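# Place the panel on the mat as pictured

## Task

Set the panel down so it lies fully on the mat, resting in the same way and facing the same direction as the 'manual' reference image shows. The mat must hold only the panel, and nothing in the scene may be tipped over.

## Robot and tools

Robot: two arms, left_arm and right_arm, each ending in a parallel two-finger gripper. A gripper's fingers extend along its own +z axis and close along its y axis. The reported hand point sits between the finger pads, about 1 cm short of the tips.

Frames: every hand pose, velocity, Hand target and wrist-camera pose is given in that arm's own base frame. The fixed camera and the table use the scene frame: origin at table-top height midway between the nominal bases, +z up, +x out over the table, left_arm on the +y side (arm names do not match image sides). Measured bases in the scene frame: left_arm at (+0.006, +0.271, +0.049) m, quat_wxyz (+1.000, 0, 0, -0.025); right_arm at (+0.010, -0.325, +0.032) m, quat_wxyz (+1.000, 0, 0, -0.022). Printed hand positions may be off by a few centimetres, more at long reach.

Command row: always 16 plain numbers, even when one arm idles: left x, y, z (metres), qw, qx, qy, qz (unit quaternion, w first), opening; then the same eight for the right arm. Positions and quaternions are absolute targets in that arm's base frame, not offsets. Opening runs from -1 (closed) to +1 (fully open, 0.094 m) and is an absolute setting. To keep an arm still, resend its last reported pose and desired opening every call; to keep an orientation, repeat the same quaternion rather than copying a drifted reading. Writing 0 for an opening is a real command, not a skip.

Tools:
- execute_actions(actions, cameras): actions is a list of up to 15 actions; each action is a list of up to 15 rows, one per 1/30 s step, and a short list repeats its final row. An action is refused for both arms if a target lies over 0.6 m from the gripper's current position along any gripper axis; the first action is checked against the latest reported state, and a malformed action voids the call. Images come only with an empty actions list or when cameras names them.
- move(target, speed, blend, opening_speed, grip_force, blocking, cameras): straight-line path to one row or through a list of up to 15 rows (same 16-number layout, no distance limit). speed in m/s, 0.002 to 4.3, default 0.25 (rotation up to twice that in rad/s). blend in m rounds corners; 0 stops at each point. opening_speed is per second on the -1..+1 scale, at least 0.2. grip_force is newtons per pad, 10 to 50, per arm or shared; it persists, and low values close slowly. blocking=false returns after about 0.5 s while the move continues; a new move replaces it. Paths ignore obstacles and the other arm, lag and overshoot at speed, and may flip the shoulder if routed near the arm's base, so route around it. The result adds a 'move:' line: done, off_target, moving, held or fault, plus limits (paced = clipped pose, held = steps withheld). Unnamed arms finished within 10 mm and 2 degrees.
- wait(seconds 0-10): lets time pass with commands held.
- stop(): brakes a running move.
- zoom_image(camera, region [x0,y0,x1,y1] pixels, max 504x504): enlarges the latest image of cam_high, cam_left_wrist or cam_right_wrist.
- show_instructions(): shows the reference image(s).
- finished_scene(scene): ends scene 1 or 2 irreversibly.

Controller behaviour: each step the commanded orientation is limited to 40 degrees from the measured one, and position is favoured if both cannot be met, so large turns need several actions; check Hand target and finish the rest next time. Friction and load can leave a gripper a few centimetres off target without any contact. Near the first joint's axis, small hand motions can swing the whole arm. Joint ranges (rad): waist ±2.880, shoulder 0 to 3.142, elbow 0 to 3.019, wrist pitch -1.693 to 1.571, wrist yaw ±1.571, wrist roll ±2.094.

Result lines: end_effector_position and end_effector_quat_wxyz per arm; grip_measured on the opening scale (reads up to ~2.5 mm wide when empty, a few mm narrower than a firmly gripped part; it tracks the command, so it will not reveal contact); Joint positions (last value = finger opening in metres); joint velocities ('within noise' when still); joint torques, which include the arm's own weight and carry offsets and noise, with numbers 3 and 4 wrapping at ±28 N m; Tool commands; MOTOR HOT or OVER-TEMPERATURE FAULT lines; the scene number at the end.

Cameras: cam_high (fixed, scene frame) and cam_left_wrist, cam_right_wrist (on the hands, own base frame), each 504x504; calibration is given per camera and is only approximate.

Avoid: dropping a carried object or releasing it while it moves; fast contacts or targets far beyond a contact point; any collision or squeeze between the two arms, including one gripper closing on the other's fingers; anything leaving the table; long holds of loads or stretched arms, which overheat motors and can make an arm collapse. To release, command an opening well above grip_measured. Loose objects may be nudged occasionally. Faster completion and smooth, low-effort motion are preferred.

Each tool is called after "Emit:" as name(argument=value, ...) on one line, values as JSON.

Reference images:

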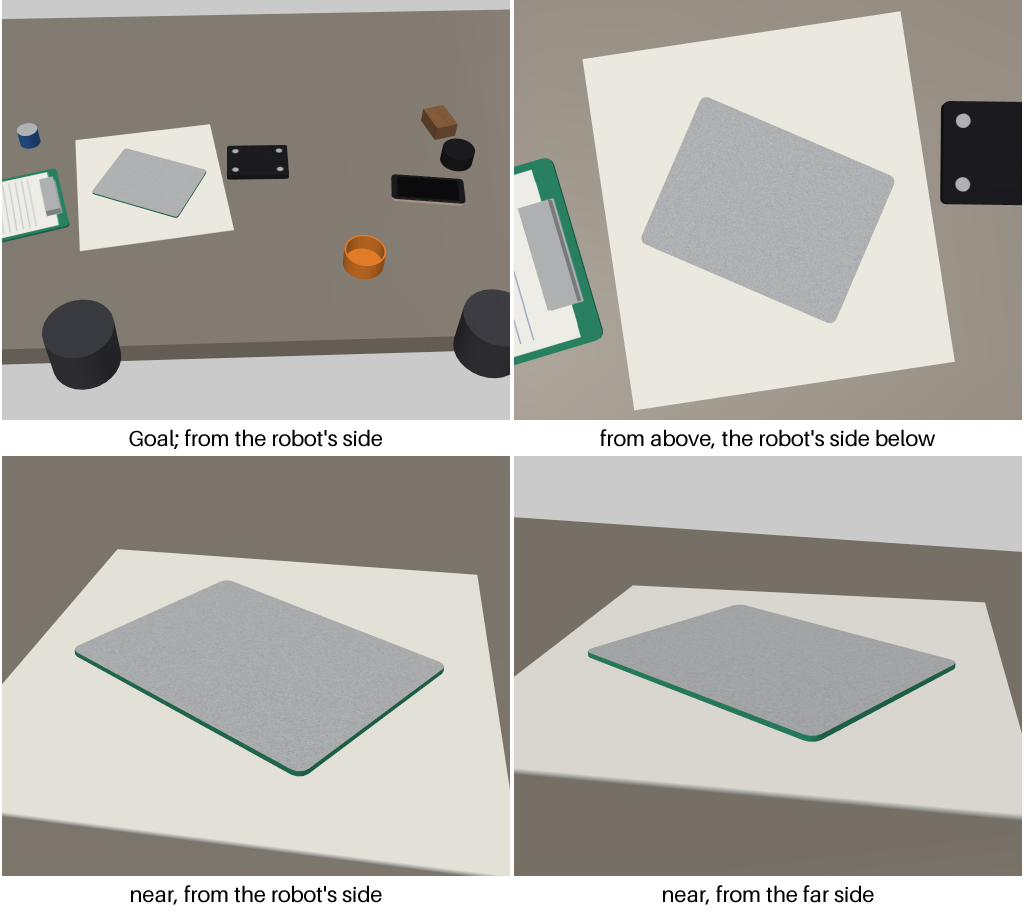

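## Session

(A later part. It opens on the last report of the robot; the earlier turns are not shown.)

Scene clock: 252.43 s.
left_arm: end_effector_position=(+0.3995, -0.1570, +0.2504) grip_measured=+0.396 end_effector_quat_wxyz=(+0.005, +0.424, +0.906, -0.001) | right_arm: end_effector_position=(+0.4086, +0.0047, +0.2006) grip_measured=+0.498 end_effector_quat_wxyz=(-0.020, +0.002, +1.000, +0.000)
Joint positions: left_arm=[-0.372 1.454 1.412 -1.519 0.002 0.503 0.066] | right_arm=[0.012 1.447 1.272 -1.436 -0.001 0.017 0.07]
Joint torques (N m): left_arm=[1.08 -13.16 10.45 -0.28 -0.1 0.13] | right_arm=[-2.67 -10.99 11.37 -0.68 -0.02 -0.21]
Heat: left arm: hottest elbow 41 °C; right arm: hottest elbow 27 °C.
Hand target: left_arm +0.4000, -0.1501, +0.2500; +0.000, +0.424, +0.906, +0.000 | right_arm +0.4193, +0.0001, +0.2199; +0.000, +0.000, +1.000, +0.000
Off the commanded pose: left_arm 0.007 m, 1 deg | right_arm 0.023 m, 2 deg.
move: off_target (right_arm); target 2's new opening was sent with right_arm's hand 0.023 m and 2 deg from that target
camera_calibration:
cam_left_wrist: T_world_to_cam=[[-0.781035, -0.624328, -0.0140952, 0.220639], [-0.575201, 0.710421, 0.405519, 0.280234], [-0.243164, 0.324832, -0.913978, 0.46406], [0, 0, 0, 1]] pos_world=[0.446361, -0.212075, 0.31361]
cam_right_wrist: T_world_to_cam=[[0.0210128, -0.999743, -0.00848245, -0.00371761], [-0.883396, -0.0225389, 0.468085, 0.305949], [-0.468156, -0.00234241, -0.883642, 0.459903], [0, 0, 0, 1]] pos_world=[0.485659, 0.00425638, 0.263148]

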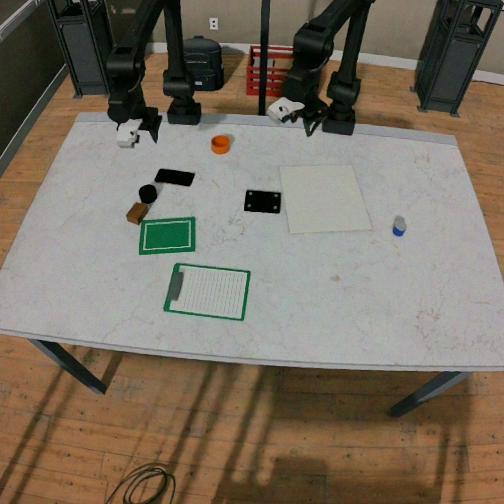

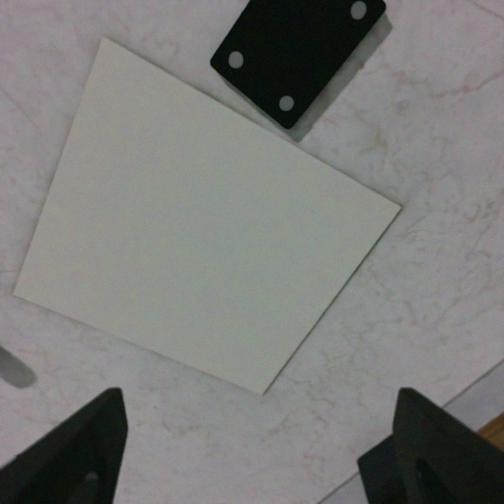

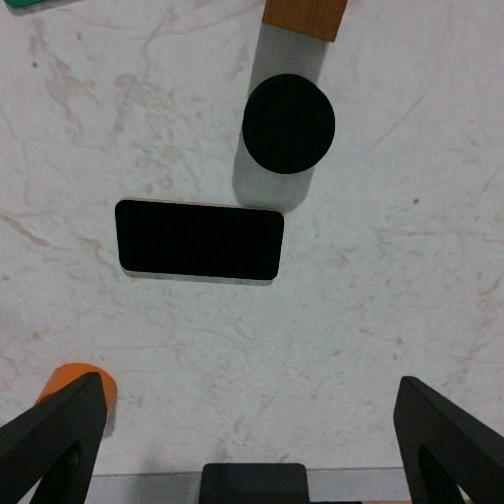

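Emit:
move(target=[0.12, 0.36, 0.30, 0.212, -0.554, 0.7913, 0.1484, 0.4, 0.52, 0.06, 0.20, 0.0, 0.0, 1.0, 0.0, 0.3], speed=0.4, cameras=["cam_right_wrist", "cam_high"])

Scene clock: 269.70 s.
left_arm: end_effector_position=(+0.1188, +0.3413, +0.2746) grip_measured=+0.397 end_effector_quat_wxyz=(+0.188, -0.547, +0.805, +0.131) | right_arm: end_effector_position=(+0.5066, +0.0537, +0.1935) grip_measured=+0.302 end_effector_quat_wxyz=(-0.007, -0.003, +1.000, +0.000)
Joint positions: left_arm=[1.245 0.985 1.019 -1.142 0.017 0.049 0.066] | right_arm=[0.106 1.693 1.544 -1.436 -0.001 0.1 0.061]
Joint torques (N m): left_arm=[0.91 -6.3 16.36 1.85 0.03 -0.13] | right_arm=[-0.03 -12.4 11.62 -0.39 -0.06 0.13]
Heat: left arm: hottest elbow 38 °C; right arm: hottest elbow 30 °C.
Hand target: left_arm +0.1195, +0.3585, +0.2999; +0.212, -0.554, +0.791, +0.148 | right_arm +0.5194, +0.0600, +0.1998; +0.000, +0.000, +1.000, +0.000
Off the commanded pose: left_arm 0.032 m, 4 deg | right_arm 0.016 m, 1 deg.
move: off_target (left_arm, right_arm)
camera_calibration:
cam_right_wrist: T_world_to_cam=[[0.0322644, -0.999454, -0.00707386, 0.0370949], [-0.894768, -0.0320372, 0.44538, 0.407687], [-0.445364, -0.00804044, -0.895314, 0.490683], [0, 0, 0, 1]] pos_world=[0.582121, 0.0540811, 0.258002]
Images, in order (width x height): cam_high 504x504, cam_right_wrist 504x504.

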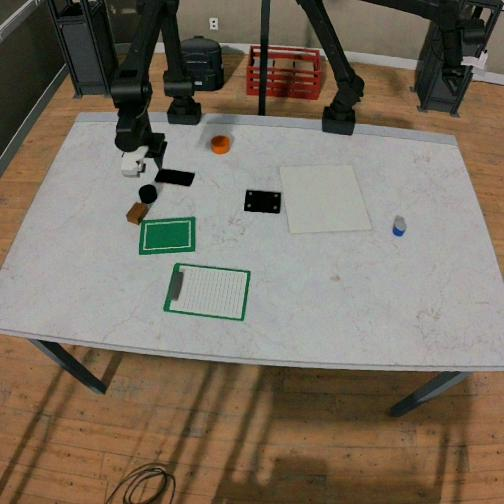

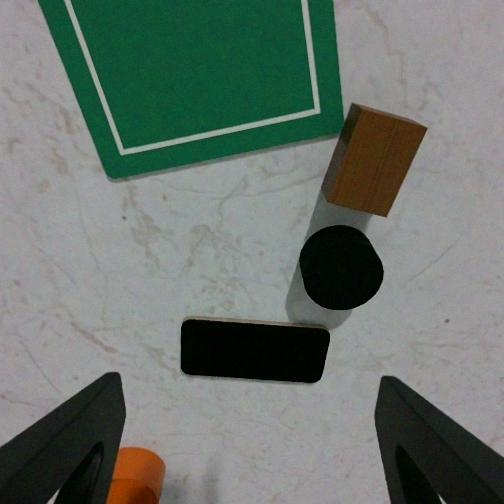

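Emit:
move(target=[[0.12, 0.36, 0.30, 0.212, -0.554, 0.7913, 0.1484, 0.4, 0.496, 0.069, 0.03, 0.0, -0.1123, 0.9937, 0.0, 0.3], [0.12, 0.36, 0.30, 0.212, -0.554, 0.7913, 0.1484, 0.4, 0.496, 0.069, -0.034, 0.0, -0.1123, 0.9937, 0.0, 0.3], [0.12, 0.36, 0.30, 0.212, -0.554, 0.7913, 0.1484, 0.4, 0.570, 0.087, -0.035, 0.0, -0.1123, 0.9937, 0.0, 0.3], [0.12, 0.36, 0.30, 0.212, -0.554, 0.7913, 0.1484, 0.4, 0.550, 0.083, 0.05, 0.0, -0.1123, 0.9937, 0.0, 0.3], [0.12, 0.36, 0.30, 0.212, -0.554, 0.7913, 0.1484, 0.4, 0.615, 0.225, 0.06, 0.0, 0.6232, 0.7821, 0.0, 0.3]], speed=[0.3, 0.12, 0.1, 0.15, 0.3], blend=[0.02, 0.003, 0.0, 0.03, 0], cameras=["cam_right_wrist", "cam_high"])

Scene clock: 279.10 s.
left_arm: end_effector_position=(+0.1188, +0.3413, +0.2746) grip_measured=+0.397 end_effector_quat_wxyz=(+0.188, -0.547, +0.805, +0.131) | right_arm: end_effector_position=(+0.6055, +0.2165, +0.0617) grip_measured=+0.302 end_effector_quat_wxyz=(-0.002, +0.620, +0.785, -0.001)
Joint positions: left_arm=[1.245 0.985 1.019 -1.142 0.017 0.049 0.066] | right_arm=[0.343 2.121 1.834 -1.287 -0.002 1.68 0.061]
Joint torques (N m): left_arm=[1.03 -6.24 16.38 1.84 0.02 -0.13] | right_arm=[-0.73 -17.49 11.32 -0.88 0.05 0.13]
Heat: left arm: hottest elbow 38 °C; right arm: hottest elbow 32 °C.
Hand target: left_arm +0.1195, +0.3585, +0.2999; +0.212, -0.554, +0.791, +0.149 | right_arm +0.6145, +0.2249, +0.0599; +0.000, +0.623, +0.782, +0.001
Off the commanded pose: left_arm 0.032 m, 4 deg | right_arm 0.013 m, 1 deg.
move: off_target (left_arm, right_arm)
camera_calibration:
cam_right_wrist: T_world_to_cam=[[-0.966403, -0.257008, -0.00344496, 0.639443], [-0.23296, 0.87016, 0.434225, -0.0352696], [-0.108602, 0.420439, -0.900798, 0.121682], [0, 0, 0, 1]] pos_world=[0.622958, 0.143872, 0.127129]
Images, in order (width x height): cam_high 504x504, cam_right_wrist 504x504.

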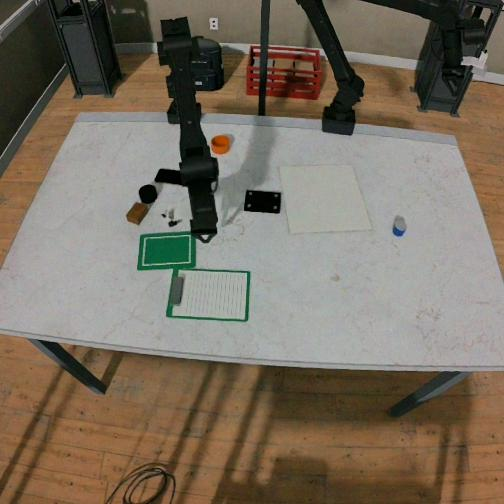

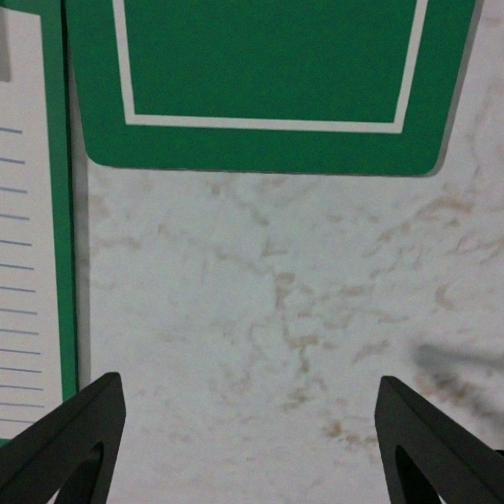

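Emit:
move(target=[[0.12, 0.36, 0.30, 0.212, -0.554, 0.7913, 0.1484, 0.4, 0.615, 0.225, -0.040, 0.0, 0.6232, 0.7821, 0.0, 0.3], [0.12, 0.36, 0.30, 0.212, -0.554, 0.7913, 0.1484, 0.4, 0.632, -0.10, -0.042, 0.0, 0.6571, 0.7538, 0.0, 0.3], [0.12, 0.36, 0.30, 0.212, -0.554, 0.7913, 0.1484, 0.4, 0.632, -0.24, -0.042, 0.0, 0.6915, 0.7224, 0.0, 0.3]], speed=[0.12, 0.12, 0.12], blend=[0.0, 0.05, 0.0], cameras=["cam_right_wrist", "cam_high"])

Scene clock: 287.00 s.
left_arm: end_effector_position=(+0.1188, +0.3413, +0.2746) grip_measured=+0.397 end_effector_quat_wxyz=(+0.188, -0.547, +0.805, +0.131) | right_arm: end_effector_position=(+0.6338, -0.2236, -0.0163) grip_measured=+0.301 end_effector_quat_wxyz=(+0.012, +0.691, +0.722, +0.011)
Joint positions: left_arm=[1.245 0.985 1.019 -1.142 0.017 0.049 0.066] | right_arm=[-0.341 2.253 1.849 -1.136 -0.011 1.186 0.061]
Joint torques (N m): left_arm=[0.91 -6.3 16.36 1.85 0.02 -0.13] | right_arm=[-3.43 -16.62 9.78 -0.47 0.33 -0.31]
Heat: left arm: hottest elbow 38 °C; right arm: hottest elbow 32 °C.
Hand target: left_arm +0.1195, +0.3585, +0.2999; +0.212, -0.554, +0.791, +0.149 | right_arm +0.6306, -0.2394, -0.0413; +0.000, +0.692, +0.722, +0.001
Off the commanded pose: left_arm 0.032 m, 4 deg | right_arm 0.031 m, 2 deg.
move: off_target (left_arm, right_arm)
camera_calibration:
cam_right_wrist: T_world_to_cam=[[-0.99677, -0.0697539, -0.0398096, 0.613936], [-0.0801062, 0.899136, 0.430277, 0.297561], [0.00578076, 0.432076, -0.901819, 0.169579], [0, 0, 0, 1]] pos_world=[0.634809, -0.297995, 0.0493366]
Images, in order (width x height): cam_high 504x504, cam_right_wrist 504x504.

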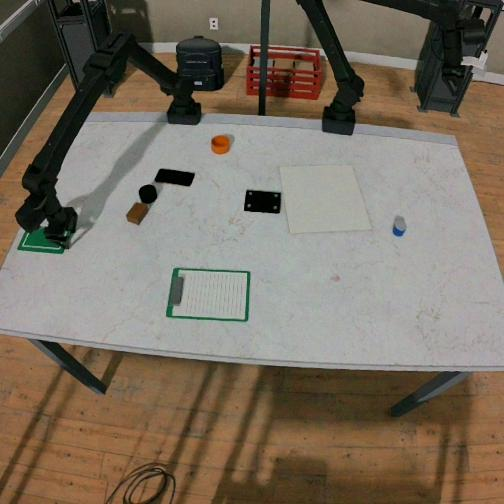

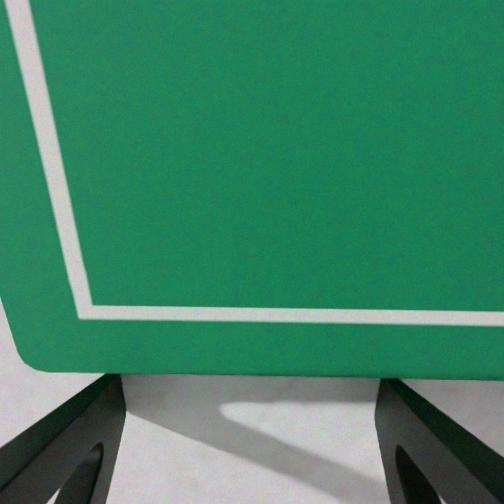

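Emit:
zoom_image(camera="cam_high", region=[0, 180, 120, 300])

Scaled by 4.200 from the camera's 504x504 image, which has a finer 720x720 frame.

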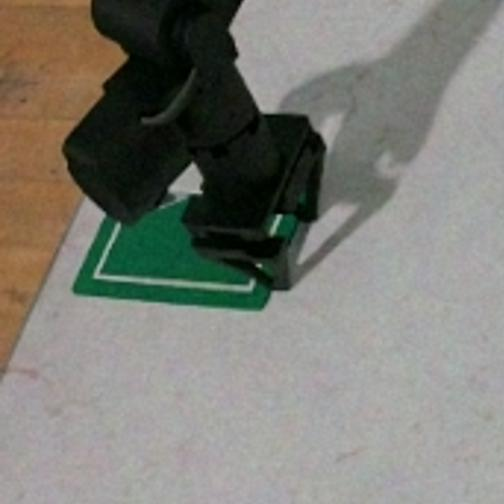

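Emit:
move(target=[0.12, 0.36, 0.30, 0.212, -0.554, 0.7913, 0.1484, 0.4, 0.635, -0.329, -0.042, 0.0, 0.6915, 0.7224, 0.0, 0.3], speed=0.1, cameras=["cam_right_wrist", "cam_high"])

Emit:
zoom_image(camera="cam_high", region=[0, 200, 80, 280])

Scene clock: 290.80 s.
left_arm: end_effector_position=(+0.1188, +0.3413, +0.2746) grip_measured=+0.397 end_effector_quat_wxyz=(+0.188, -0.547, +0.805, +0.131) | right_arm: end_effector_position=(+0.6385, -0.3097, -0.0156) grip_measured=+0.301 end_effector_quat_wxyz=(+0.010, +0.692, +0.722, +0.009)
Joint positions: left_arm=[1.245 0.985 1.019 -1.142 0.017 0.049 0.066] | right_arm=[-0.453 2.365 2.059 -1.24 -0.01 1.075 0.061]
Joint torques (N m): left_arm=[0.91 -6.24 16.36 1.85 0.02 -0.13] | right_arm=[-3.78 -18.08 10.44 -0.13 0.31 -0.32]
Heat: left arm: hottest elbow 39 °C; right arm: hottest elbow 32 °C.
Hand target: left_arm +0.1195, +0.3585, +0.2999; +0.212, -0.554, +0.791, +0.149 | right_arm +0.6332, -0.3281, -0.0415; +0.001, +0.692, +0.722, +0.000
Off the commanded pose: left_arm 0.032 m, 4 deg | right_arm 0.033 m, 2 deg.
move: off_target (left_arm, right_arm)
camera_calibration:
cam_right_wrist: T_world_to_cam=[[-0.997061, -0.0689336, -0.0334256, 0.613235], [-0.0766087, 0.899862, 0.429395, 0.373124], [0.000478658, 0.430694, -0.902498, 0.21037], [0, 0, 0, 1]] pos_world=[0.639916, -0.384092, 0.0501391]
Images, in order (width x height): cam_high 504x504, cam_right_wrist 504x504.

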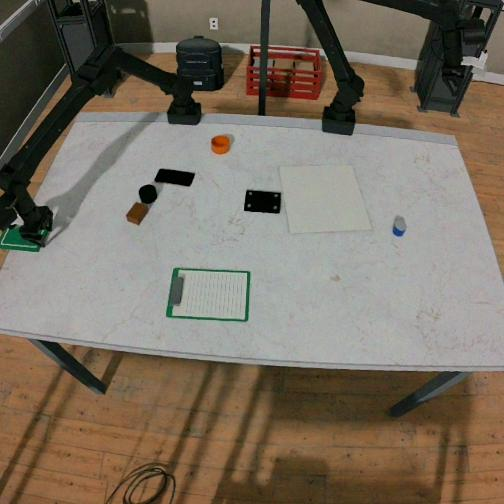

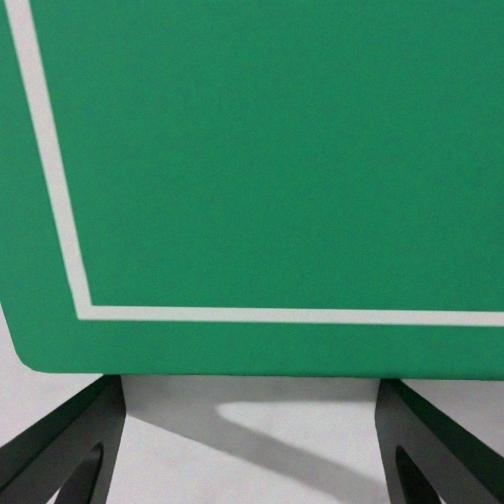

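Scaled by 6.300 from the camera's 504x504 image, which has a finer 720x720 frame.

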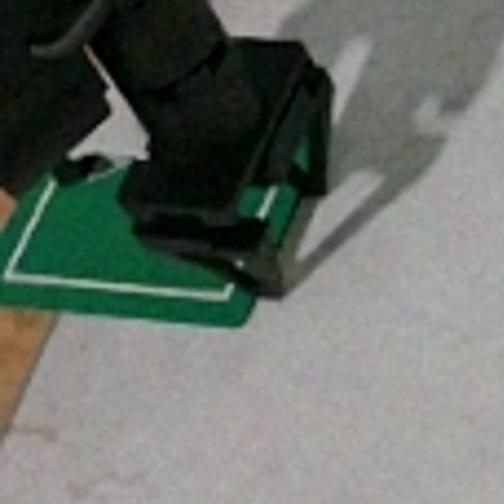

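Emit:
move(target=[[0.12, 0.36, 0.30, 0.212, -0.554, 0.7913, 0.1484, 0.4, 0.628, -0.300, 0.06, 0.0, 0.6915, 0.7224, 0.0, 0.3], [0.12, 0.36, 0.30, 0.212, -0.554, 0.7913, 0.1484, 0.4, 0.50, -0.40, 0.12, 0.4234, 0.8135, 0.3537, 0.1841, -0.2], [0.12, 0.36, 0.30, 0.212, -0.554, 0.7913, 0.1484, 0.4, 0.505, -0.478, 0.03, 0.4234, 0.8135, 0.3537, 0.1841, -0.3]], speed=[0.15, 0.35, 0.15], blend=[0.02, 0.03, 0.0], cameras=["cam_right_wrist", "cam_high"])

Scene clock: 299.73 s.
left_arm: end_effector_position=(+0.1188, +0.3413, +0.2746) grip_measured=+0.397 end_effector_quat_wxyz=(+0.188, -0.547, +0.805, +0.131) | right_arm: end_effector_position=(+0.4950, -0.4624, +0.0252) grip_measured=-0.298 end_effector_quat_wxyz=(+0.408, +0.822, +0.353, +0.182)
Joint positions: left_arm=[1.245 0.985 1.019 -1.142 0.017 0.049 0.066] | right_arm=[-0.752 1.945 1.107 0.194 -0.004 1.581 0.033]
Joint torques (N m): left_arm=[0.97 -6.24 16.36 1.85 0.02 -0.14] | right_arm=[-1.85 -13.74 9.57 2.47 -0.15 -0.31]
Heat: left arm: hottest elbow 39 °C; right arm: hottest elbow 33 °C.
Hand target: left_arm +0.1195, +0.3585, +0.2999; +0.212, -0.554, +0.791, +0.149 | right_arm +0.5041, -0.4773, +0.0303; +0.423, +0.814, +0.354, +0.184
Off the commanded pose: left_arm 0.032 m, 4 deg | right_arm 0.019 m, 2 deg.
move: off_target (left_arm, right_arm); blend cut to 0 m at target 2; target 3's new opening was sent with right_arm's hand 0.019 m and 2 deg from that target
camera_calibration:
cam_right_wrist: T_world_to_cam=[[-0.44493, 0.394505, -0.803992, 0.421312], [0.352032, 0.902525, 0.248039, 0.275638], [0.823475, -0.172671, -0.540439, -0.382489], [0, 0, 0, 1]] pos_world=[0.405391, -0.481025, 0.0636511]
Images, in order (width x height): cam_high 504x504, cam_right_wrist 504x504.

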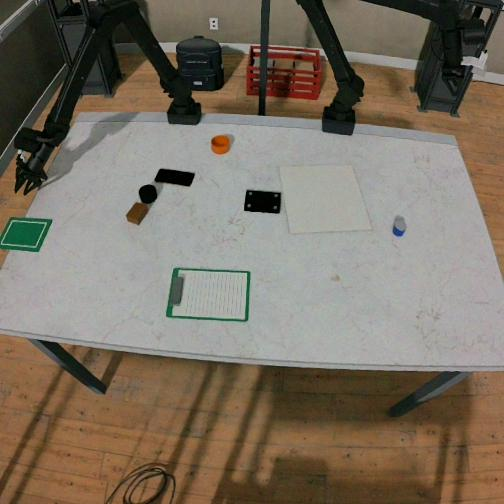

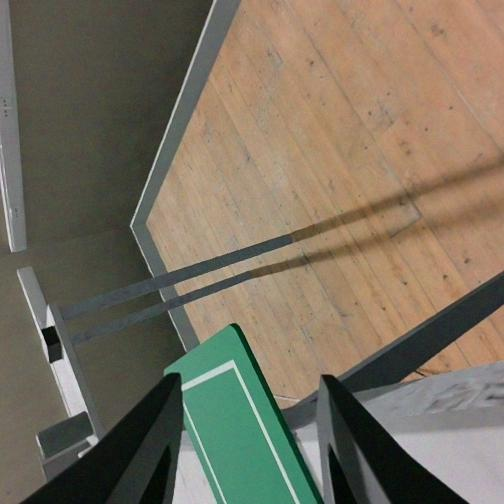

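Emit:
move(target=[[0.12, 0.36, 0.30, 0.212, -0.554, 0.7913, 0.1484, 0.4, 0.508, -0.483, -0.018, 0.4234, 0.8135, 0.3537, 0.1841, -0.3], [0.12, 0.36, 0.30, 0.212, -0.554, 0.7913, 0.1484, 0.4, 0.545, -0.485, -0.018, 0.4234, 0.8135, 0.3537, 0.1841, -0.3]], speed=[0.1, 0.08], blend=[0.003, 0.0], cameras=["cam_right_wrist"])

Scene clock: 302.07 s.
left_arm: end_effector_position=(+0.1188, +0.3413, +0.2746) grip_measured=+0.397 end_effector_quat_wxyz=(+0.188, -0.547, +0.805, +0.131) | right_arm: end_effector_position=(+0.5339, -0.4799, -0.0138) grip_measured=-0.299 end_effector_quat_wxyz=(+0.424, +0.813, +0.355, +0.182)
Joint positions: left_arm=[1.245 0.985 1.019 -1.142 0.017 0.049 0.066] | right_arm=[-0.726 2.1 1.219 0.271 0.022 1.58 0.033]
Joint torques (N m): left_arm=[0.97 -6.24 16.36 1.87 0.02 -0.13] | right_arm=[-0.38 -15.56 9.06 1.14 0.04 -0.07]
Heat: left arm: hottest elbow 40 °C; right arm: hottest elbow 33 °C.
Hand target: left_arm +0.1195, +0.3585, +0.2999; +0.212, -0.554, +0.791, +0.149 | right_arm +0.5447, -0.4845, -0.0178; +0.424, +0.813, +0.354, +0.184
Off the commanded pose: left_arm 0.032 m, 4 deg | right_arm 0.013 m, 0 deg.
move: off_target (left_arm, right_arm)
camera_calibration:
cam_right_wrist: T_world_to_cam=[[-0.435365, 0.364361, -0.823224, 0.394307], [0.344461, 0.912271, 0.221604, 0.295755], [0.831748, -0.187091, -0.522679, -0.449644], [0, 0, 0, 1]] pos_world=[0.443781, -0.497603, 0.0240434]
Images, in order (width x height): cam_right_wrist 504x504.

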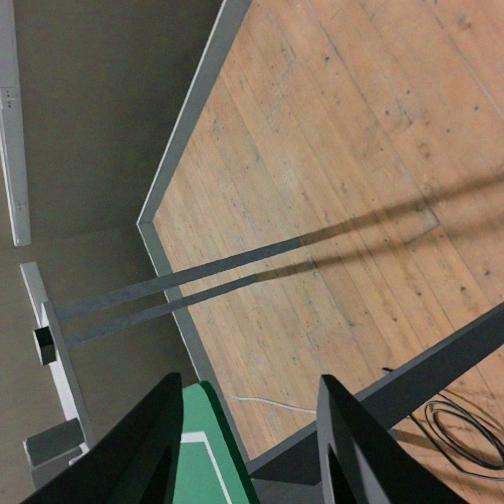

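Emit:
move(target=[[0.12, 0.36, 0.30, 0.212, -0.554, 0.7913, 0.1484, 0.4, 0.545, -0.473, -0.031, 0.4234, 0.8135, 0.3537, 0.1841, -0.25], [0.12, 0.36, 0.30, 0.212, -0.554, 0.7913, 0.1484, 0.4, 0.578, -0.473, -0.031, 0.4234, 0.8135, 0.3537, 0.1841, -0.25]], speed=[0.08, 0.06], blend=[0.0, 0.0], cameras=["cam_right_wrist"])

Scene clock: 304.33 s.
left_arm: end_effector_position=(+0.1188, +0.3413, +0.2746) grip_measured=+0.397 end_effector_quat_wxyz=(+0.188, -0.547, +0.805, +0.131) | right_arm: end_effector_position=(+0.5670, -0.4757, -0.0143) grip_measured=-0.252 end_effector_quat_wxyz=(+0.435, +0.808, +0.353, +0.183)
Joint positions: left_arm=[1.245 0.985 1.019 -1.142 0.017 0.049 0.066] | right_arm=[-0.682 2.143 1.286 0.268 0.066 1.601 0.035]
Joint torques (N m): left_arm=[0.97 -6.3 16.35 1.85 0.03 -0.13] | right_arm=[-0.21 -15.5 8.65 0.88 -0.02 0.09]
Heat: left arm: hottest elbow 40 °C; right arm: hottest elbow 33 °C.
Hand target: left_arm +0.1195, +0.3585, +0.2999; +0.212, -0.554, +0.791, +0.149 | right_arm +0.5772, -0.4723, -0.0306; +0.424, +0.813, +0.354, +0.184
Off the commanded pose: left_arm 0.032 m, 4 deg | right_arm 0.020 m, 1 deg.
move: off_target (left_arm, right_arm)
camera_calibration:
cam_right_wrist: T_world_to_cam=[[-0.423971, 0.349337, -0.835591, 0.393089], [0.345327, 0.915271, 0.207434, 0.281384], [0.837256, -0.200606, -0.508684, -0.486086], [0, 0, 0, 1]] pos_world=[0.476467, -0.492375, 0.0228291]
Images, in order (width x height): cam_right_wrist 504x504.

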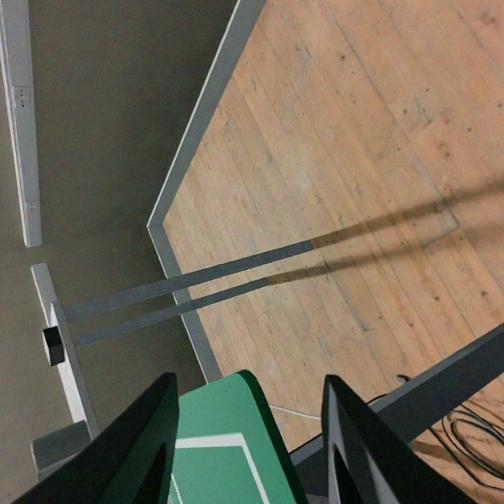

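Emit:
move(target=[0.12, 0.36, 0.30, 0.212, -0.554, 0.7913, 0.1484, 0.4, 0.606, -0.470, -0.031, 0.4234, 0.8135, 0.3537, 0.1841, -0.25], speed=0.06, cameras=["cam_right_wrist", "cam_high"])

Emit:
zoom_image(camera="cam_high", region=[0, 180, 80, 260])

Scene clock: 306.30 s.
left_arm: end_effector_position=(+0.1188, +0.3413, +0.2746) grip_measured=+0.397 end_effector_quat_wxyz=(+0.188, -0.547, +0.805, +0.131) | right_arm: end_effector_position=(+0.5870, -0.4791, -0.0158) grip_measured=-0.252 end_effector_quat_wxyz=(+0.434, +0.811, +0.349, +0.178)
Joint positions: left_arm=[1.245 0.985 1.019 -1.142 0.017 0.049 0.066] | right_arm=[-0.662 2.176 1.353 0.226 0.095 1.617 0.035]
Joint torques (N m): left_arm=[0.91 -6.24 16.36 1.85 0.02 -0.13] | right_arm=[0.56 -15.74 9.46 0.92 -0.15 0.08]
Heat: left arm: hottest elbow 40 °C; right arm: hottest elbow 33 °C.
Hand target: left_arm +0.1195, +0.3585, +0.2999; +0.212, -0.554, +0.791, +0.149 | right_arm +0.6045, -0.4690, -0.0307; +0.424, +0.813, +0.354, +0.184
Off the commanded pose: left_arm 0.032 m, 4 deg | right_arm 0.026 m, 2 deg.
move: off_target (left_arm, right_arm)
camera_calibration:
cam_right_wrist: T_world_to_cam=[[-0.424944, 0.356276, -0.83216, 0.405378], [0.358725, 0.910304, 0.206548, 0.267672], [0.831107, -0.210745, -0.514633, -0.505618], [0, 0, 0, 1]] pos_world=[0.496465, -0.494646, 0.0218437]
Images, in order (width x height): cam_high 504x504, cam_right_wrist 504x504.

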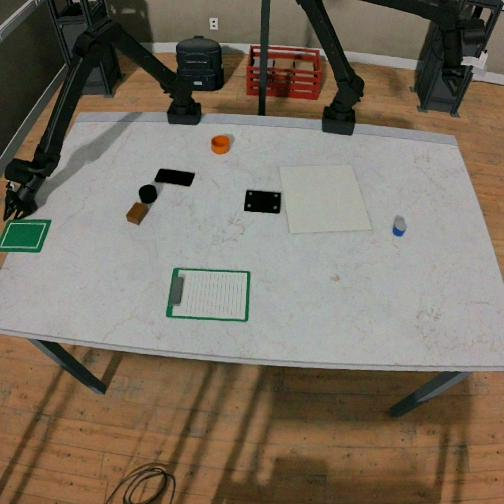

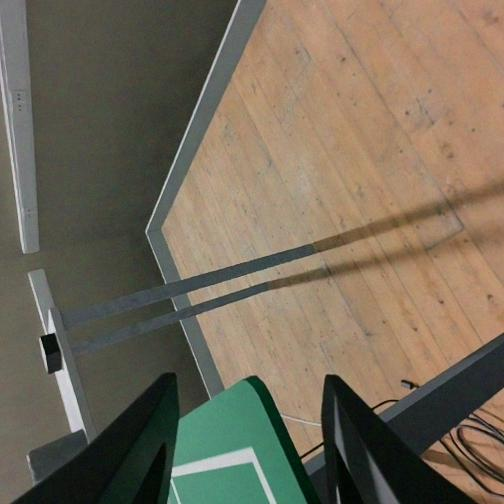

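Scaled by 6.300 from the camera's 504x504 image, which has a finer 720x720 frame.

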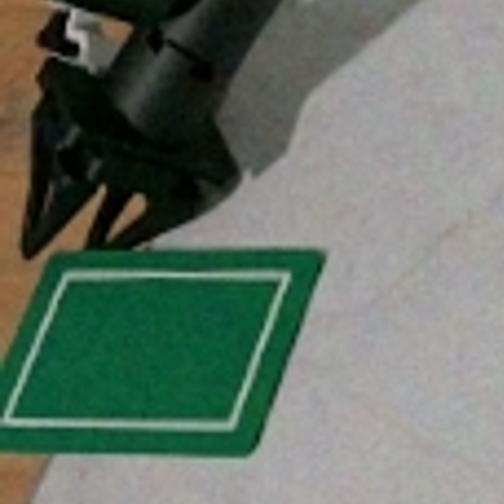

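Emit:
move(target=[0.12, 0.36, 0.30, 0.212, -0.554, 0.7913, 0.1484, 0.4, 0.540, -0.490, -0.020, 0.4234, 0.8135, 0.3537, 0.1841, -0.25], speed=0.1, cameras=["cam_right_wrist"])

Emit:
zoom_image(camera="cam_right_wrist", region=[150, 250, 504, 504])

Scene clock: 311.37 s.
left_arm: end_effector_position=(+0.1188, +0.3413, +0.2746) grip_measured=+0.397 end_effector_quat_wxyz=(+0.188, -0.547, +0.805, +0.131) | right_arm: end_effector_position=(+0.5441, -0.4901, -0.0205) grip_measured=-0.252 end_effector_quat_wxyz=(+0.420, +0.817, +0.347, +0.187)
Joint positions: left_arm=[1.245 0.985 1.019 -1.142 0.017 0.049 0.066] | right_arm=[-0.729 2.137 1.271 0.251 0.017 1.601 0.035]
Joint torques (N m): left_arm=[0.97 -6.24 16.35 1.85 0.02 -0.13] | right_arm=[-1.9 -18.67 5.15 2.11 -0.12 -0.34]
Heat: left arm: hottest elbow 40 °C; right arm: hottest elbow 34 °C.
Hand target: left_arm +0.1195, +0.3585, +0.2999; +0.212, -0.554, +0.791, +0.149 | right_arm +0.5400, -0.4900, -0.0202; +0.423, +0.814, +0.354, +0.184
Off the commanded pose: left_arm 0.032 m, 4 deg | right_arm 0.004 m, 1 deg.
move: off_target (left_arm)
camera_calibration:
cam_right_wrist: T_world_to_cam=[[-0.423613, 0.382819, -0.820976, 0.39976], [0.351189, 0.904834, 0.240713, 0.296101], [0.834996, -0.186348, -0.517741, -0.464923], [0, 0, 0, 1]] pos_world=[0.453565, -0.507596, 0.0162085]
Images, in order (width x height): cam_right_wrist 504x504.

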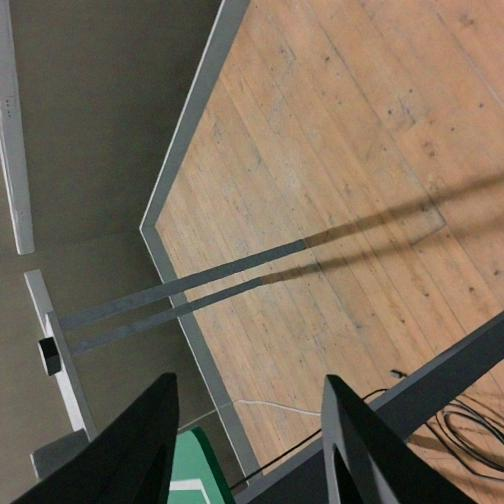

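Scaled by 1.424 from the camera's 504x504 image, which has a finer 720x720 frame.

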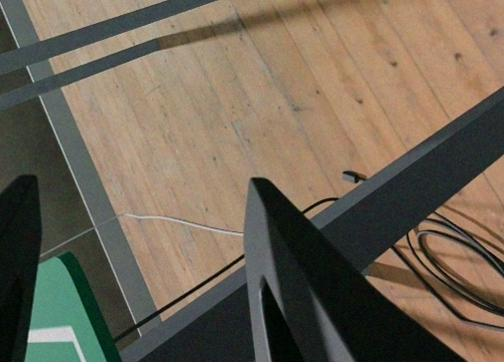

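Emit:
move(target=[[0.12, 0.36, 0.30, 0.212, -0.554, 0.7913, 0.1484, 0.4, 0.535, -0.470, 0.0, 0.3876, 0.8311, 0.3613, 0.1685, 0.08], [0.12, 0.36, 0.30, 0.212, -0.554, 0.7913, 0.1484, 0.4, 0.566, -0.455, -0.020, 0.3876, 0.8311, 0.3613, 0.1685, 0.08]], speed=[0.12, 0.1], blend=[0.0, 0.0], cameras=["cam_right_wrist"])

Scene clock: 322.20 s.
left_arm: end_effector_position=(+0.1188, +0.3413, +0.2746) grip_measured=+0.397 end_effector_quat_wxyz=(+0.188, -0.547, +0.805, +0.131) | right_arm: end_effector_position=(+0.5514, -0.4600, -0.0033) grip_measured=+0.078 end_effector_quat_wxyz=(+0.395, +0.829, +0.360, +0.163)
Joint positions: left_arm=[1.245 0.985 1.019 -1.142 0.017 0.049 0.066] | right_arm=[-0.677 2.07 1.263 0.119 0.071 1.611 0.051]
Joint torques (N m): left_arm=[0.91 -6.18 16.38 1.84 0.02 -0.13] | right_arm=[0.26 -14.1 8.72 1.62 -0.08 0.12]
Heat: left arm: hottest elbow 41 °C; right arm: hottest elbow 32 °C.
Hand target: left_arm +0.1195, +0.3585, +0.2999; +0.212, -0.554, +0.791, +0.149 | right_arm +0.5648, -0.4542, -0.0197; +0.388, +0.831, +0.361, +0.168
Off the commanded pose: left_arm 0.032 m, 4 deg | right_arm 0.023 m, 1 deg.
move: off_target (left_arm, right_arm)
camera_calibration:
cam_right_wrist: T_world_to_cam=[[-0.481721, 0.405209, -0.777014, 0.447829], [0.367118, 0.898431, 0.240927, 0.250438], [0.79572, -0.169196, -0.581552, -0.427096], [0, 0, 0, 1]] pos_world=[0.463637, -0.478728, 0.0392534]
Images, in order (width x height): cam_right_wrist 504x504.

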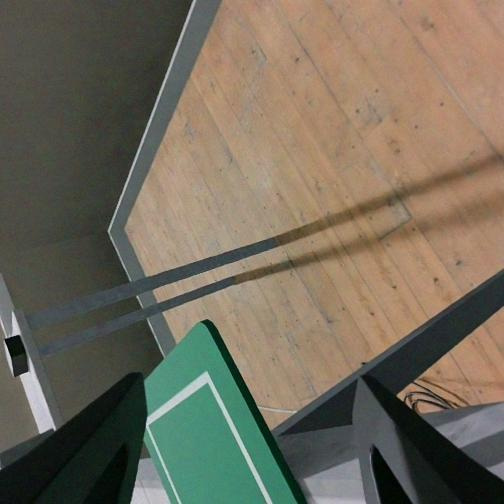

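Emit:
move(target=[[0.12, 0.36, 0.30, 0.212, -0.554, 0.7913, 0.1484, 0.4, 0.566, -0.453, -0.037, 0.3876, 0.8311, 0.3613, 0.1685, 0.08], [0.12, 0.36, 0.30, 0.212, -0.554, 0.7913, 0.1484, 0.4, 0.606, -0.452, -0.036, 0.3876, 0.8311, 0.3613, 0.1685, 0.08]], speed=[0.08, 0.06], blend=[0.002, 0.0], cameras=["cam_right_wrist", "cam_high"])

Emit:
zoom_image(camera="cam_high", region=[0, 180, 80, 260])

Scene clock: 324.47 s.
left_arm: end_effector_position=(+0.1188, +0.3413, +0.2746) grip_measured=+0.397 end_effector_quat_wxyz=(+0.188, -0.547, +0.805, +0.131) | right_arm: end_effector_position=(+0.5905, -0.4665, -0.0063) grip_measured=+0.078 end_effector_quat_wxyz=(+0.410, +0.824, +0.352, +0.167)
Joint positions: left_arm=[1.245 0.985 1.019 -1.142 0.017 0.049 0.066] | right_arm=[-0.643 2.143 1.368 0.117 0.108 1.638 0.051]
Joint torques (N m): left_arm=[0.97 -6.24 16.35 1.85 0.02 -0.13] | right_arm=[0.85 -14.56 9.05 0.61 -0.21 0.08]
Heat: left arm: hottest elbow 42 °C; right arm: hottest elbow 32 °C.
Hand target: left_arm +0.1195, +0.3585, +0.2999; +0.212, -0.554, +0.791, +0.149 | right_arm +0.6038, -0.4508, -0.0351; +0.388, +0.831, +0.361, +0.168
Off the commanded pose: left_arm 0.032 m, 4 deg | right_arm 0.036 m, 3 deg.
move: off_target (left_arm, right_arm)
camera_calibration:
cam_right_wrist: T_world_to_cam=[[-0.45763, 0.392514, -0.797814, 0.446737], [0.370714, 0.899805, 0.230049, 0.24108], [0.808174, -0.190484, -0.557288, -0.478282], [0, 0, 0, 1]] pos_world=[0.501603, -0.483381, 0.0344117]
Images, in order (width x height): cam_high 504x504, cam_right_wrist 504x504.

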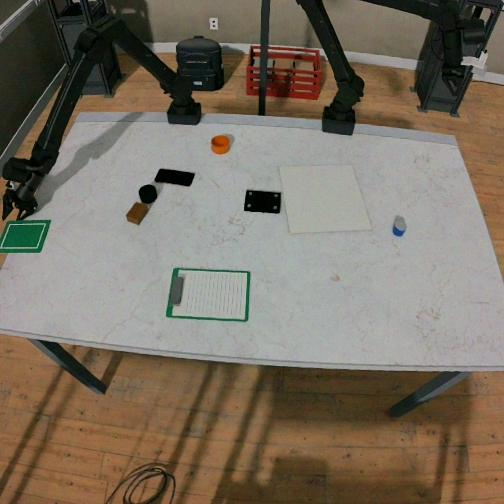

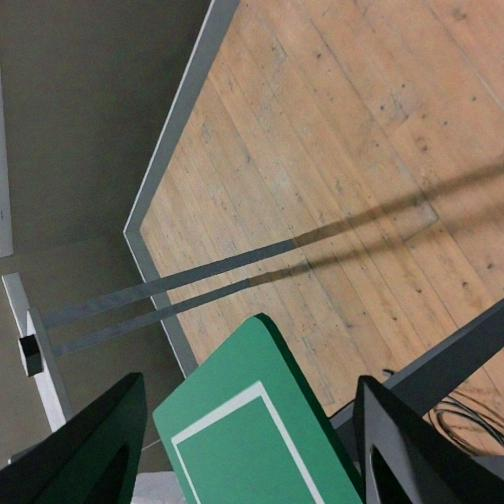

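Scaled by 6.300 from the camera's 504x504 image, which has a finer 720x720 frame.

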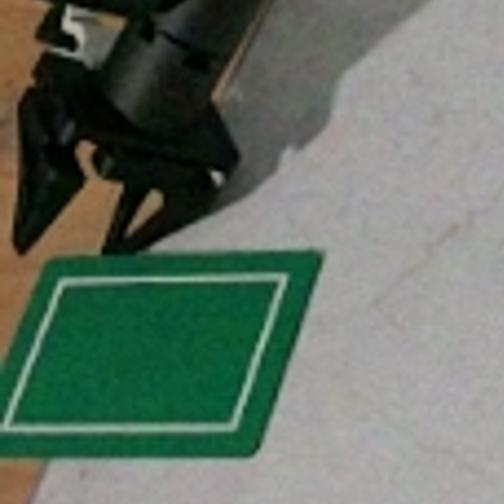

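Emit:
move(target=[[0.12, 0.36, 0.30, 0.212, -0.554, 0.7913, 0.1484, 0.4, 0.575, -0.445, -0.030, 0.3876, 0.8311, 0.3613, 0.1685, 0.08], [0.12, 0.36, 0.30, 0.212, -0.554, 0.7913, 0.1484, 0.4, 0.575, -0.442, -0.050, 0.3876, 0.8311, 0.3613, 0.1685, 0.08]], speed=[0.12, 0.1], blend=[0.0, 0.0], cameras=["cam_right_wrist"])

Scene clock: 328.17 s.
left_arm: end_effector_position=(+0.1188, +0.3413, +0.2746) grip_measured=+0.397 end_effector_quat_wxyz=(+0.188, -0.547, +0.805, +0.131) | right_arm: end_effector_position=(+0.5838, -0.4586, -0.0033) grip_measured=+0.078 end_effector_quat_wxyz=(+0.420, +0.817, +0.352, +0.180)
Joint positions: left_arm=[1.245 0.985 1.019 -1.142 0.017 0.049 0.066] | right_arm=[-0.643 2.121 1.313 0.182 0.095 1.638 0.051]
Joint torques (N m): left_arm=[0.91 -6.3 16.36 1.85 0.03 -0.13] | right_arm=[-0.56 -15.03 4.31 1.31 -0.19 -0.04]
Heat: left arm: hottest elbow 42 °C; right arm: hottest elbow 31 °C.
Hand target: left_arm +0.1195, +0.3585, +0.2999; +0.212, -0.554, +0.791, +0.149 | right_arm +0.5734, -0.4412, -0.0483; +0.388, +0.831, +0.361, +0.168
Off the commanded pose: left_arm 0.032 m, 4 deg | right_arm 0.050 m, 4 deg.
move: off_target (left_arm, right_arm)
camera_calibration:
cam_right_wrist: T_world_to_cam=[[-0.437234, 0.377375, -0.816342, 0.424063], [0.354056, 0.906633, 0.229481, 0.248578], [0.826723, -0.188694, -0.530023, -0.479576], [0, 0, 0, 1]] pos_world=[0.493881, -0.475893, 0.0349504]
Images, in order (width x height): cam_right_wrist 504x504.

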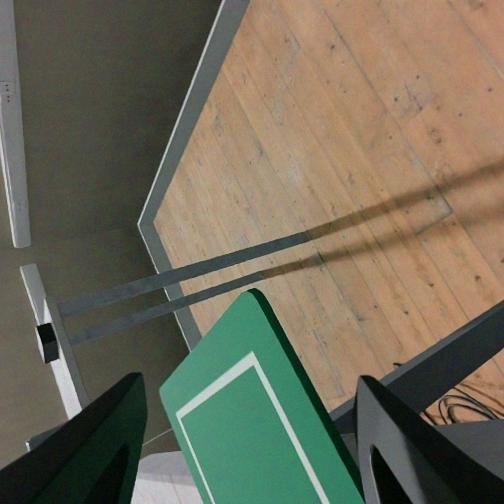

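Emit:
zoom_image(camera="cam_right_wrist", region=[100, 300, 504, 504])

Scaled by 1.248 from the camera's 504x504 image, which has a finer 720x720 frame.

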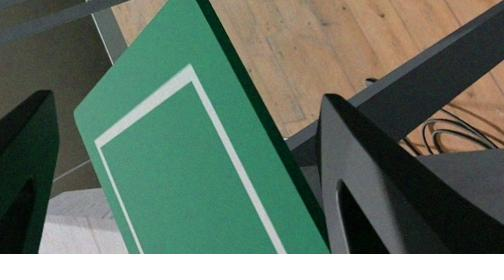

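Emit:
move(target=[[0.12, 0.36, 0.30, 0.212, -0.554, 0.7913, 0.1484, 0.4, 0.530, -0.470, 0.02, 0.3876, 0.8311, 0.3613, 0.1685, 0.08], [0.12, 0.36, 0.30, 0.212, -0.554, 0.7913, 0.1484, 0.4, 0.50, -0.42, 0.12, 0.3876, 0.8311, 0.3613, 0.1685, 0.08], [0.12, 0.36, 0.30, 0.212, -0.554, 0.7913, 0.1484, 0.4, 0.60, -0.36, 0.22, 0.0, 0.5, 0.866, 0.0, 0.08]], speed=[0.15, 0.25, 0.4], blend=[0.01, 0.03, 0.0], cameras=["cam_right_wrist", "cam_high"])

Emit:
zoom_image(camera="cam_right_wrist", region=[0, 0, 504, 504])

Scene clock: 334.23 s.
left_arm: end_effector_position=(+0.1188, +0.3413, +0.2746) grip_measured=+0.397 end_effector_quat_wxyz=(+0.188, -0.547, +0.805, +0.131) | right_arm: end_effector_position=(+0.5912, -0.3575, +0.2199) grip_measured=+0.078 end_effector_quat_wxyz=(+0.036, +0.509, +0.860, +0.001)
Joint positions: left_arm=[1.245 0.985 1.019 -1.142 0.017 0.049 0.066] | right_arm=[-0.544 2.19 2.368 -1.676 -0.003 0.525 0.051]
Joint torques (N m): left_arm=[0.91 -6.24 16.35 1.87 0.02 -0.14] | right_arm=[-1.03 -18.49 11.77 -0.43 0.03 -0.25]
Heat: left arm: hottest elbow 43 °C; right arm: hottest elbow 32 °C.
Hand target: left_arm +0.1195, +0.3585, +0.2999; +0.212, -0.554, +0.791, +0.149 | right_arm +0.5993, -0.3594, +0.2195; +0.040, +0.500, +0.865, +0.000
Off the commanded pose: left_arm 0.032 m, 4 deg | right_arm 0.009 m, 4 deg.
joint sent to its limit (right arm) — joint 4 (wrist pitch), lower limit. The joint targets are off in orientation, not in position.
move: off_target (left_arm, right_arm)
camera_calibration:
cam_right_wrist: T_world_to_cam=[[-0.861799, -0.505292, -0.0445263, 0.33707], [-0.483299, 0.791282, 0.37456, 0.525059], [-0.154029, 0.344315, -0.926133, 0.509126], [0, 0, 0, 1]] pos_world=[0.622668, -0.420451, 0.289861]
Images, in order (width x height): cam_high 504x504, cam_right_wrist 504x504.

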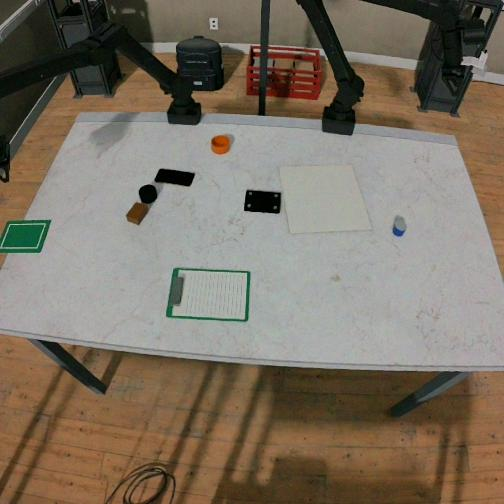

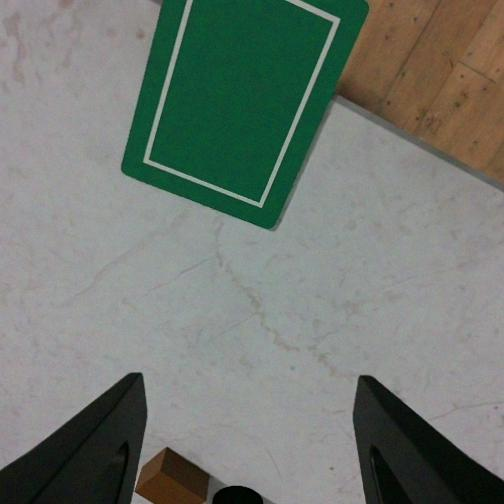

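Scaled by 1.000.

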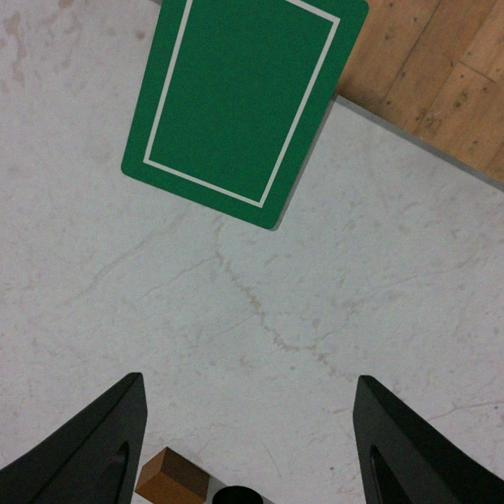

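Emit:
move(target=[0.12, 0.36, 0.30, 0.212, -0.554, 0.7913, 0.1484, 0.4, 0.62, -0.42, 0.30, 0, 0.5, 0.866, 0, 0.08], speed=0.3, cameras=["all"])

Scene clock: 338.03 s.
left_arm: end_effector_position=(+0.1188, +0.3413, +0.2746) grip_measured=+0.397 end_effector_quat_wxyz=(+0.188, -0.547, +0.805, +0.131) | right_arm: end_effector_position=(+0.6140, -0.4186, +0.2961) grip_measured=+0.078 end_effector_quat_wxyz=(+0.156, +0.503, +0.850, -0.009)
Joint positions: left_arm=[1.245 0.985 1.019 -1.142 0.017 0.049 0.066] | right_arm=[-0.598 2.271 2.692 -1.678 -0.003 0.47 0.051]
Joint torques (N m): left_arm=[0.97 -6.3 16.35 1.85 0.02 -0.13] | right_arm=[-1.14 -19.84 11.4 0.23 -0.02 -0.23]
Heat: left arm: hottest elbow 43 °C; right arm: hottest elbow 33 °C.
Hand target: left_arm +0.1195, +0.3585, +0.2999; +0.212, -0.554, +0.791, +0.149 | right_arm +0.6190, -0.4195, +0.2994; +0.163, +0.494, +0.854, -0.011
Off the commanded pose: left_arm 0.032 m, 4 deg | right_arm 0.007 m, 18 deg.
joint sent to its limit (right arm) — joint 4 (wrist pitch), lower limit. The joint targets are off in orientation, not in position.
move: off_target (left_arm, right_arm)
camera_calibration:
cam_left_wrist: T_world_to_cam=[[0.924529, -0.380247, -0.025634, 0.0300221], [-0.38097, -0.923923, -0.0350524, 0.410617], [-0.0103553, 0.0421728, -0.999057, 0.348135], [0, 0, 0, 1]] pos_world=[0.132281, 0.376112, 0.362969]
cam_right_wrist: T_world_to_cam=[[-0.843614, -0.517803, -0.142112, 0.341752], [-0.53584, 0.828858, 0.160841, 0.667094], [0.0345065, 0.211837, -0.976696, 0.448114], [0, 0, 0, 1]] pos_world=[0.6303, -0.470893, 0.378942]

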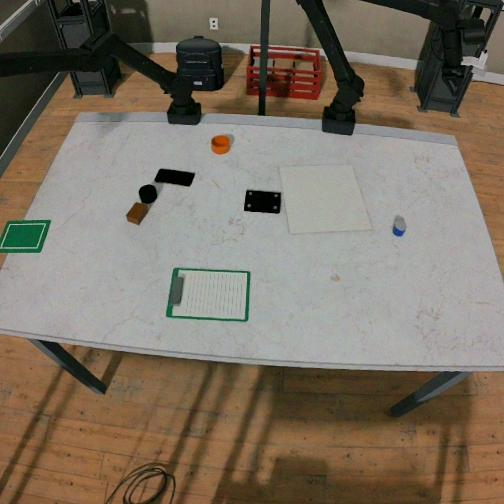

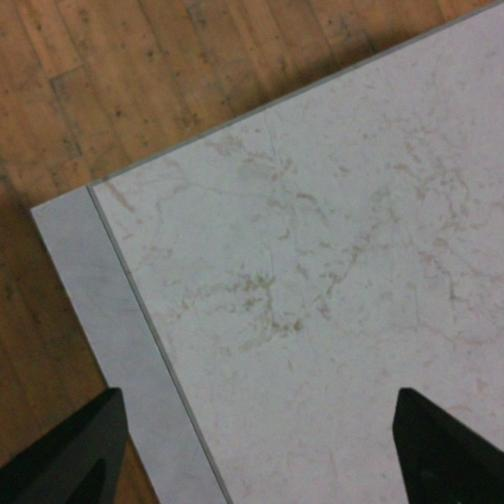

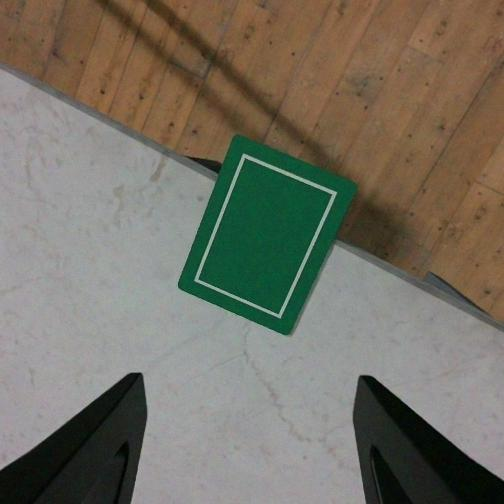

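Emit:
move(target=[[0.12, 0.36, 0.30, 0.212, -0.554, 0.7913, 0.1484, 0.4, 0.542, -0.488, 0.12, 0.2046, 0.3179, 0.9231, -0.0705, -1], [0.12, 0.36, 0.30, 0.212, -0.554, 0.7913, 0.1484, 0.4, 0.542, -0.488, -0.02, 0.2046, 0.3179, 0.9231, -0.0705, -1]], speed=[0.3, 0.15], cameras=["cam_right_wrist"])

Scene clock: 355.93 s.
left_arm: end_effector_position=(+0.1188, +0.3413, +0.2746) grip_measured=+0.397 end_effector_quat_wxyz=(+0.188, -0.547, +0.805, +0.131) | right_arm: end_effector_position=(+0.5387, -0.4868, -0.0101) grip_measured=-0.993 end_effector_quat_wxyz=(+0.204, +0.326, +0.920, -0.070)
Joint positions: left_arm=[1.245 0.985 1.019 -1.142 0.017 0.049 0.066] | right_arm=[-0.741 2.168 1.646 -0.615 -0.03 -0.054 0]
Joint torques (N m): left_arm=[1.03 -6.24 16.38 1.85 0.02 -0.13] | right_arm=[-1.38 -18.61 7.94 1.58 -0.2 -0.24]
Heat: left arm: hottest elbow 44 °C; right arm: hottest elbow 33 °C.
Hand target: left_arm +0.1195, +0.3585, +0.2999; +0.212, -0.554, +0.791, +0.149 | right_arm +0.5419, -0.4878, -0.0199; +0.205, +0.318, +0.923, -0.071
Off the commanded pose: left_arm 0.032 m, 4 deg | right_arm 0.011 m, 1 deg.
move: off_target (left_arm, right_arm)
camera_calibration:
cam_right_wrist: T_world_to_cam=[[-0.607722, -0.79415, -0.000390256, -0.0608039], [-0.794087, 0.607668, 0.0128645, 0.762463], [-0.00997917, 0.00812792, -0.999917, 0.0906141], [0, 0, 0, 1]] pos_world=[0.569414, -0.512348, 0.0807741]
Images, in order (width x height): cam_right_wrist 504x504.

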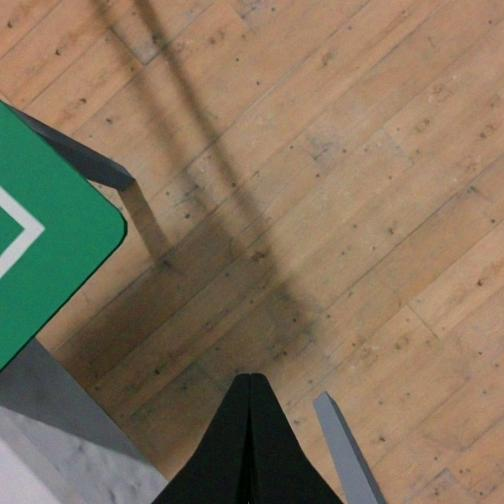

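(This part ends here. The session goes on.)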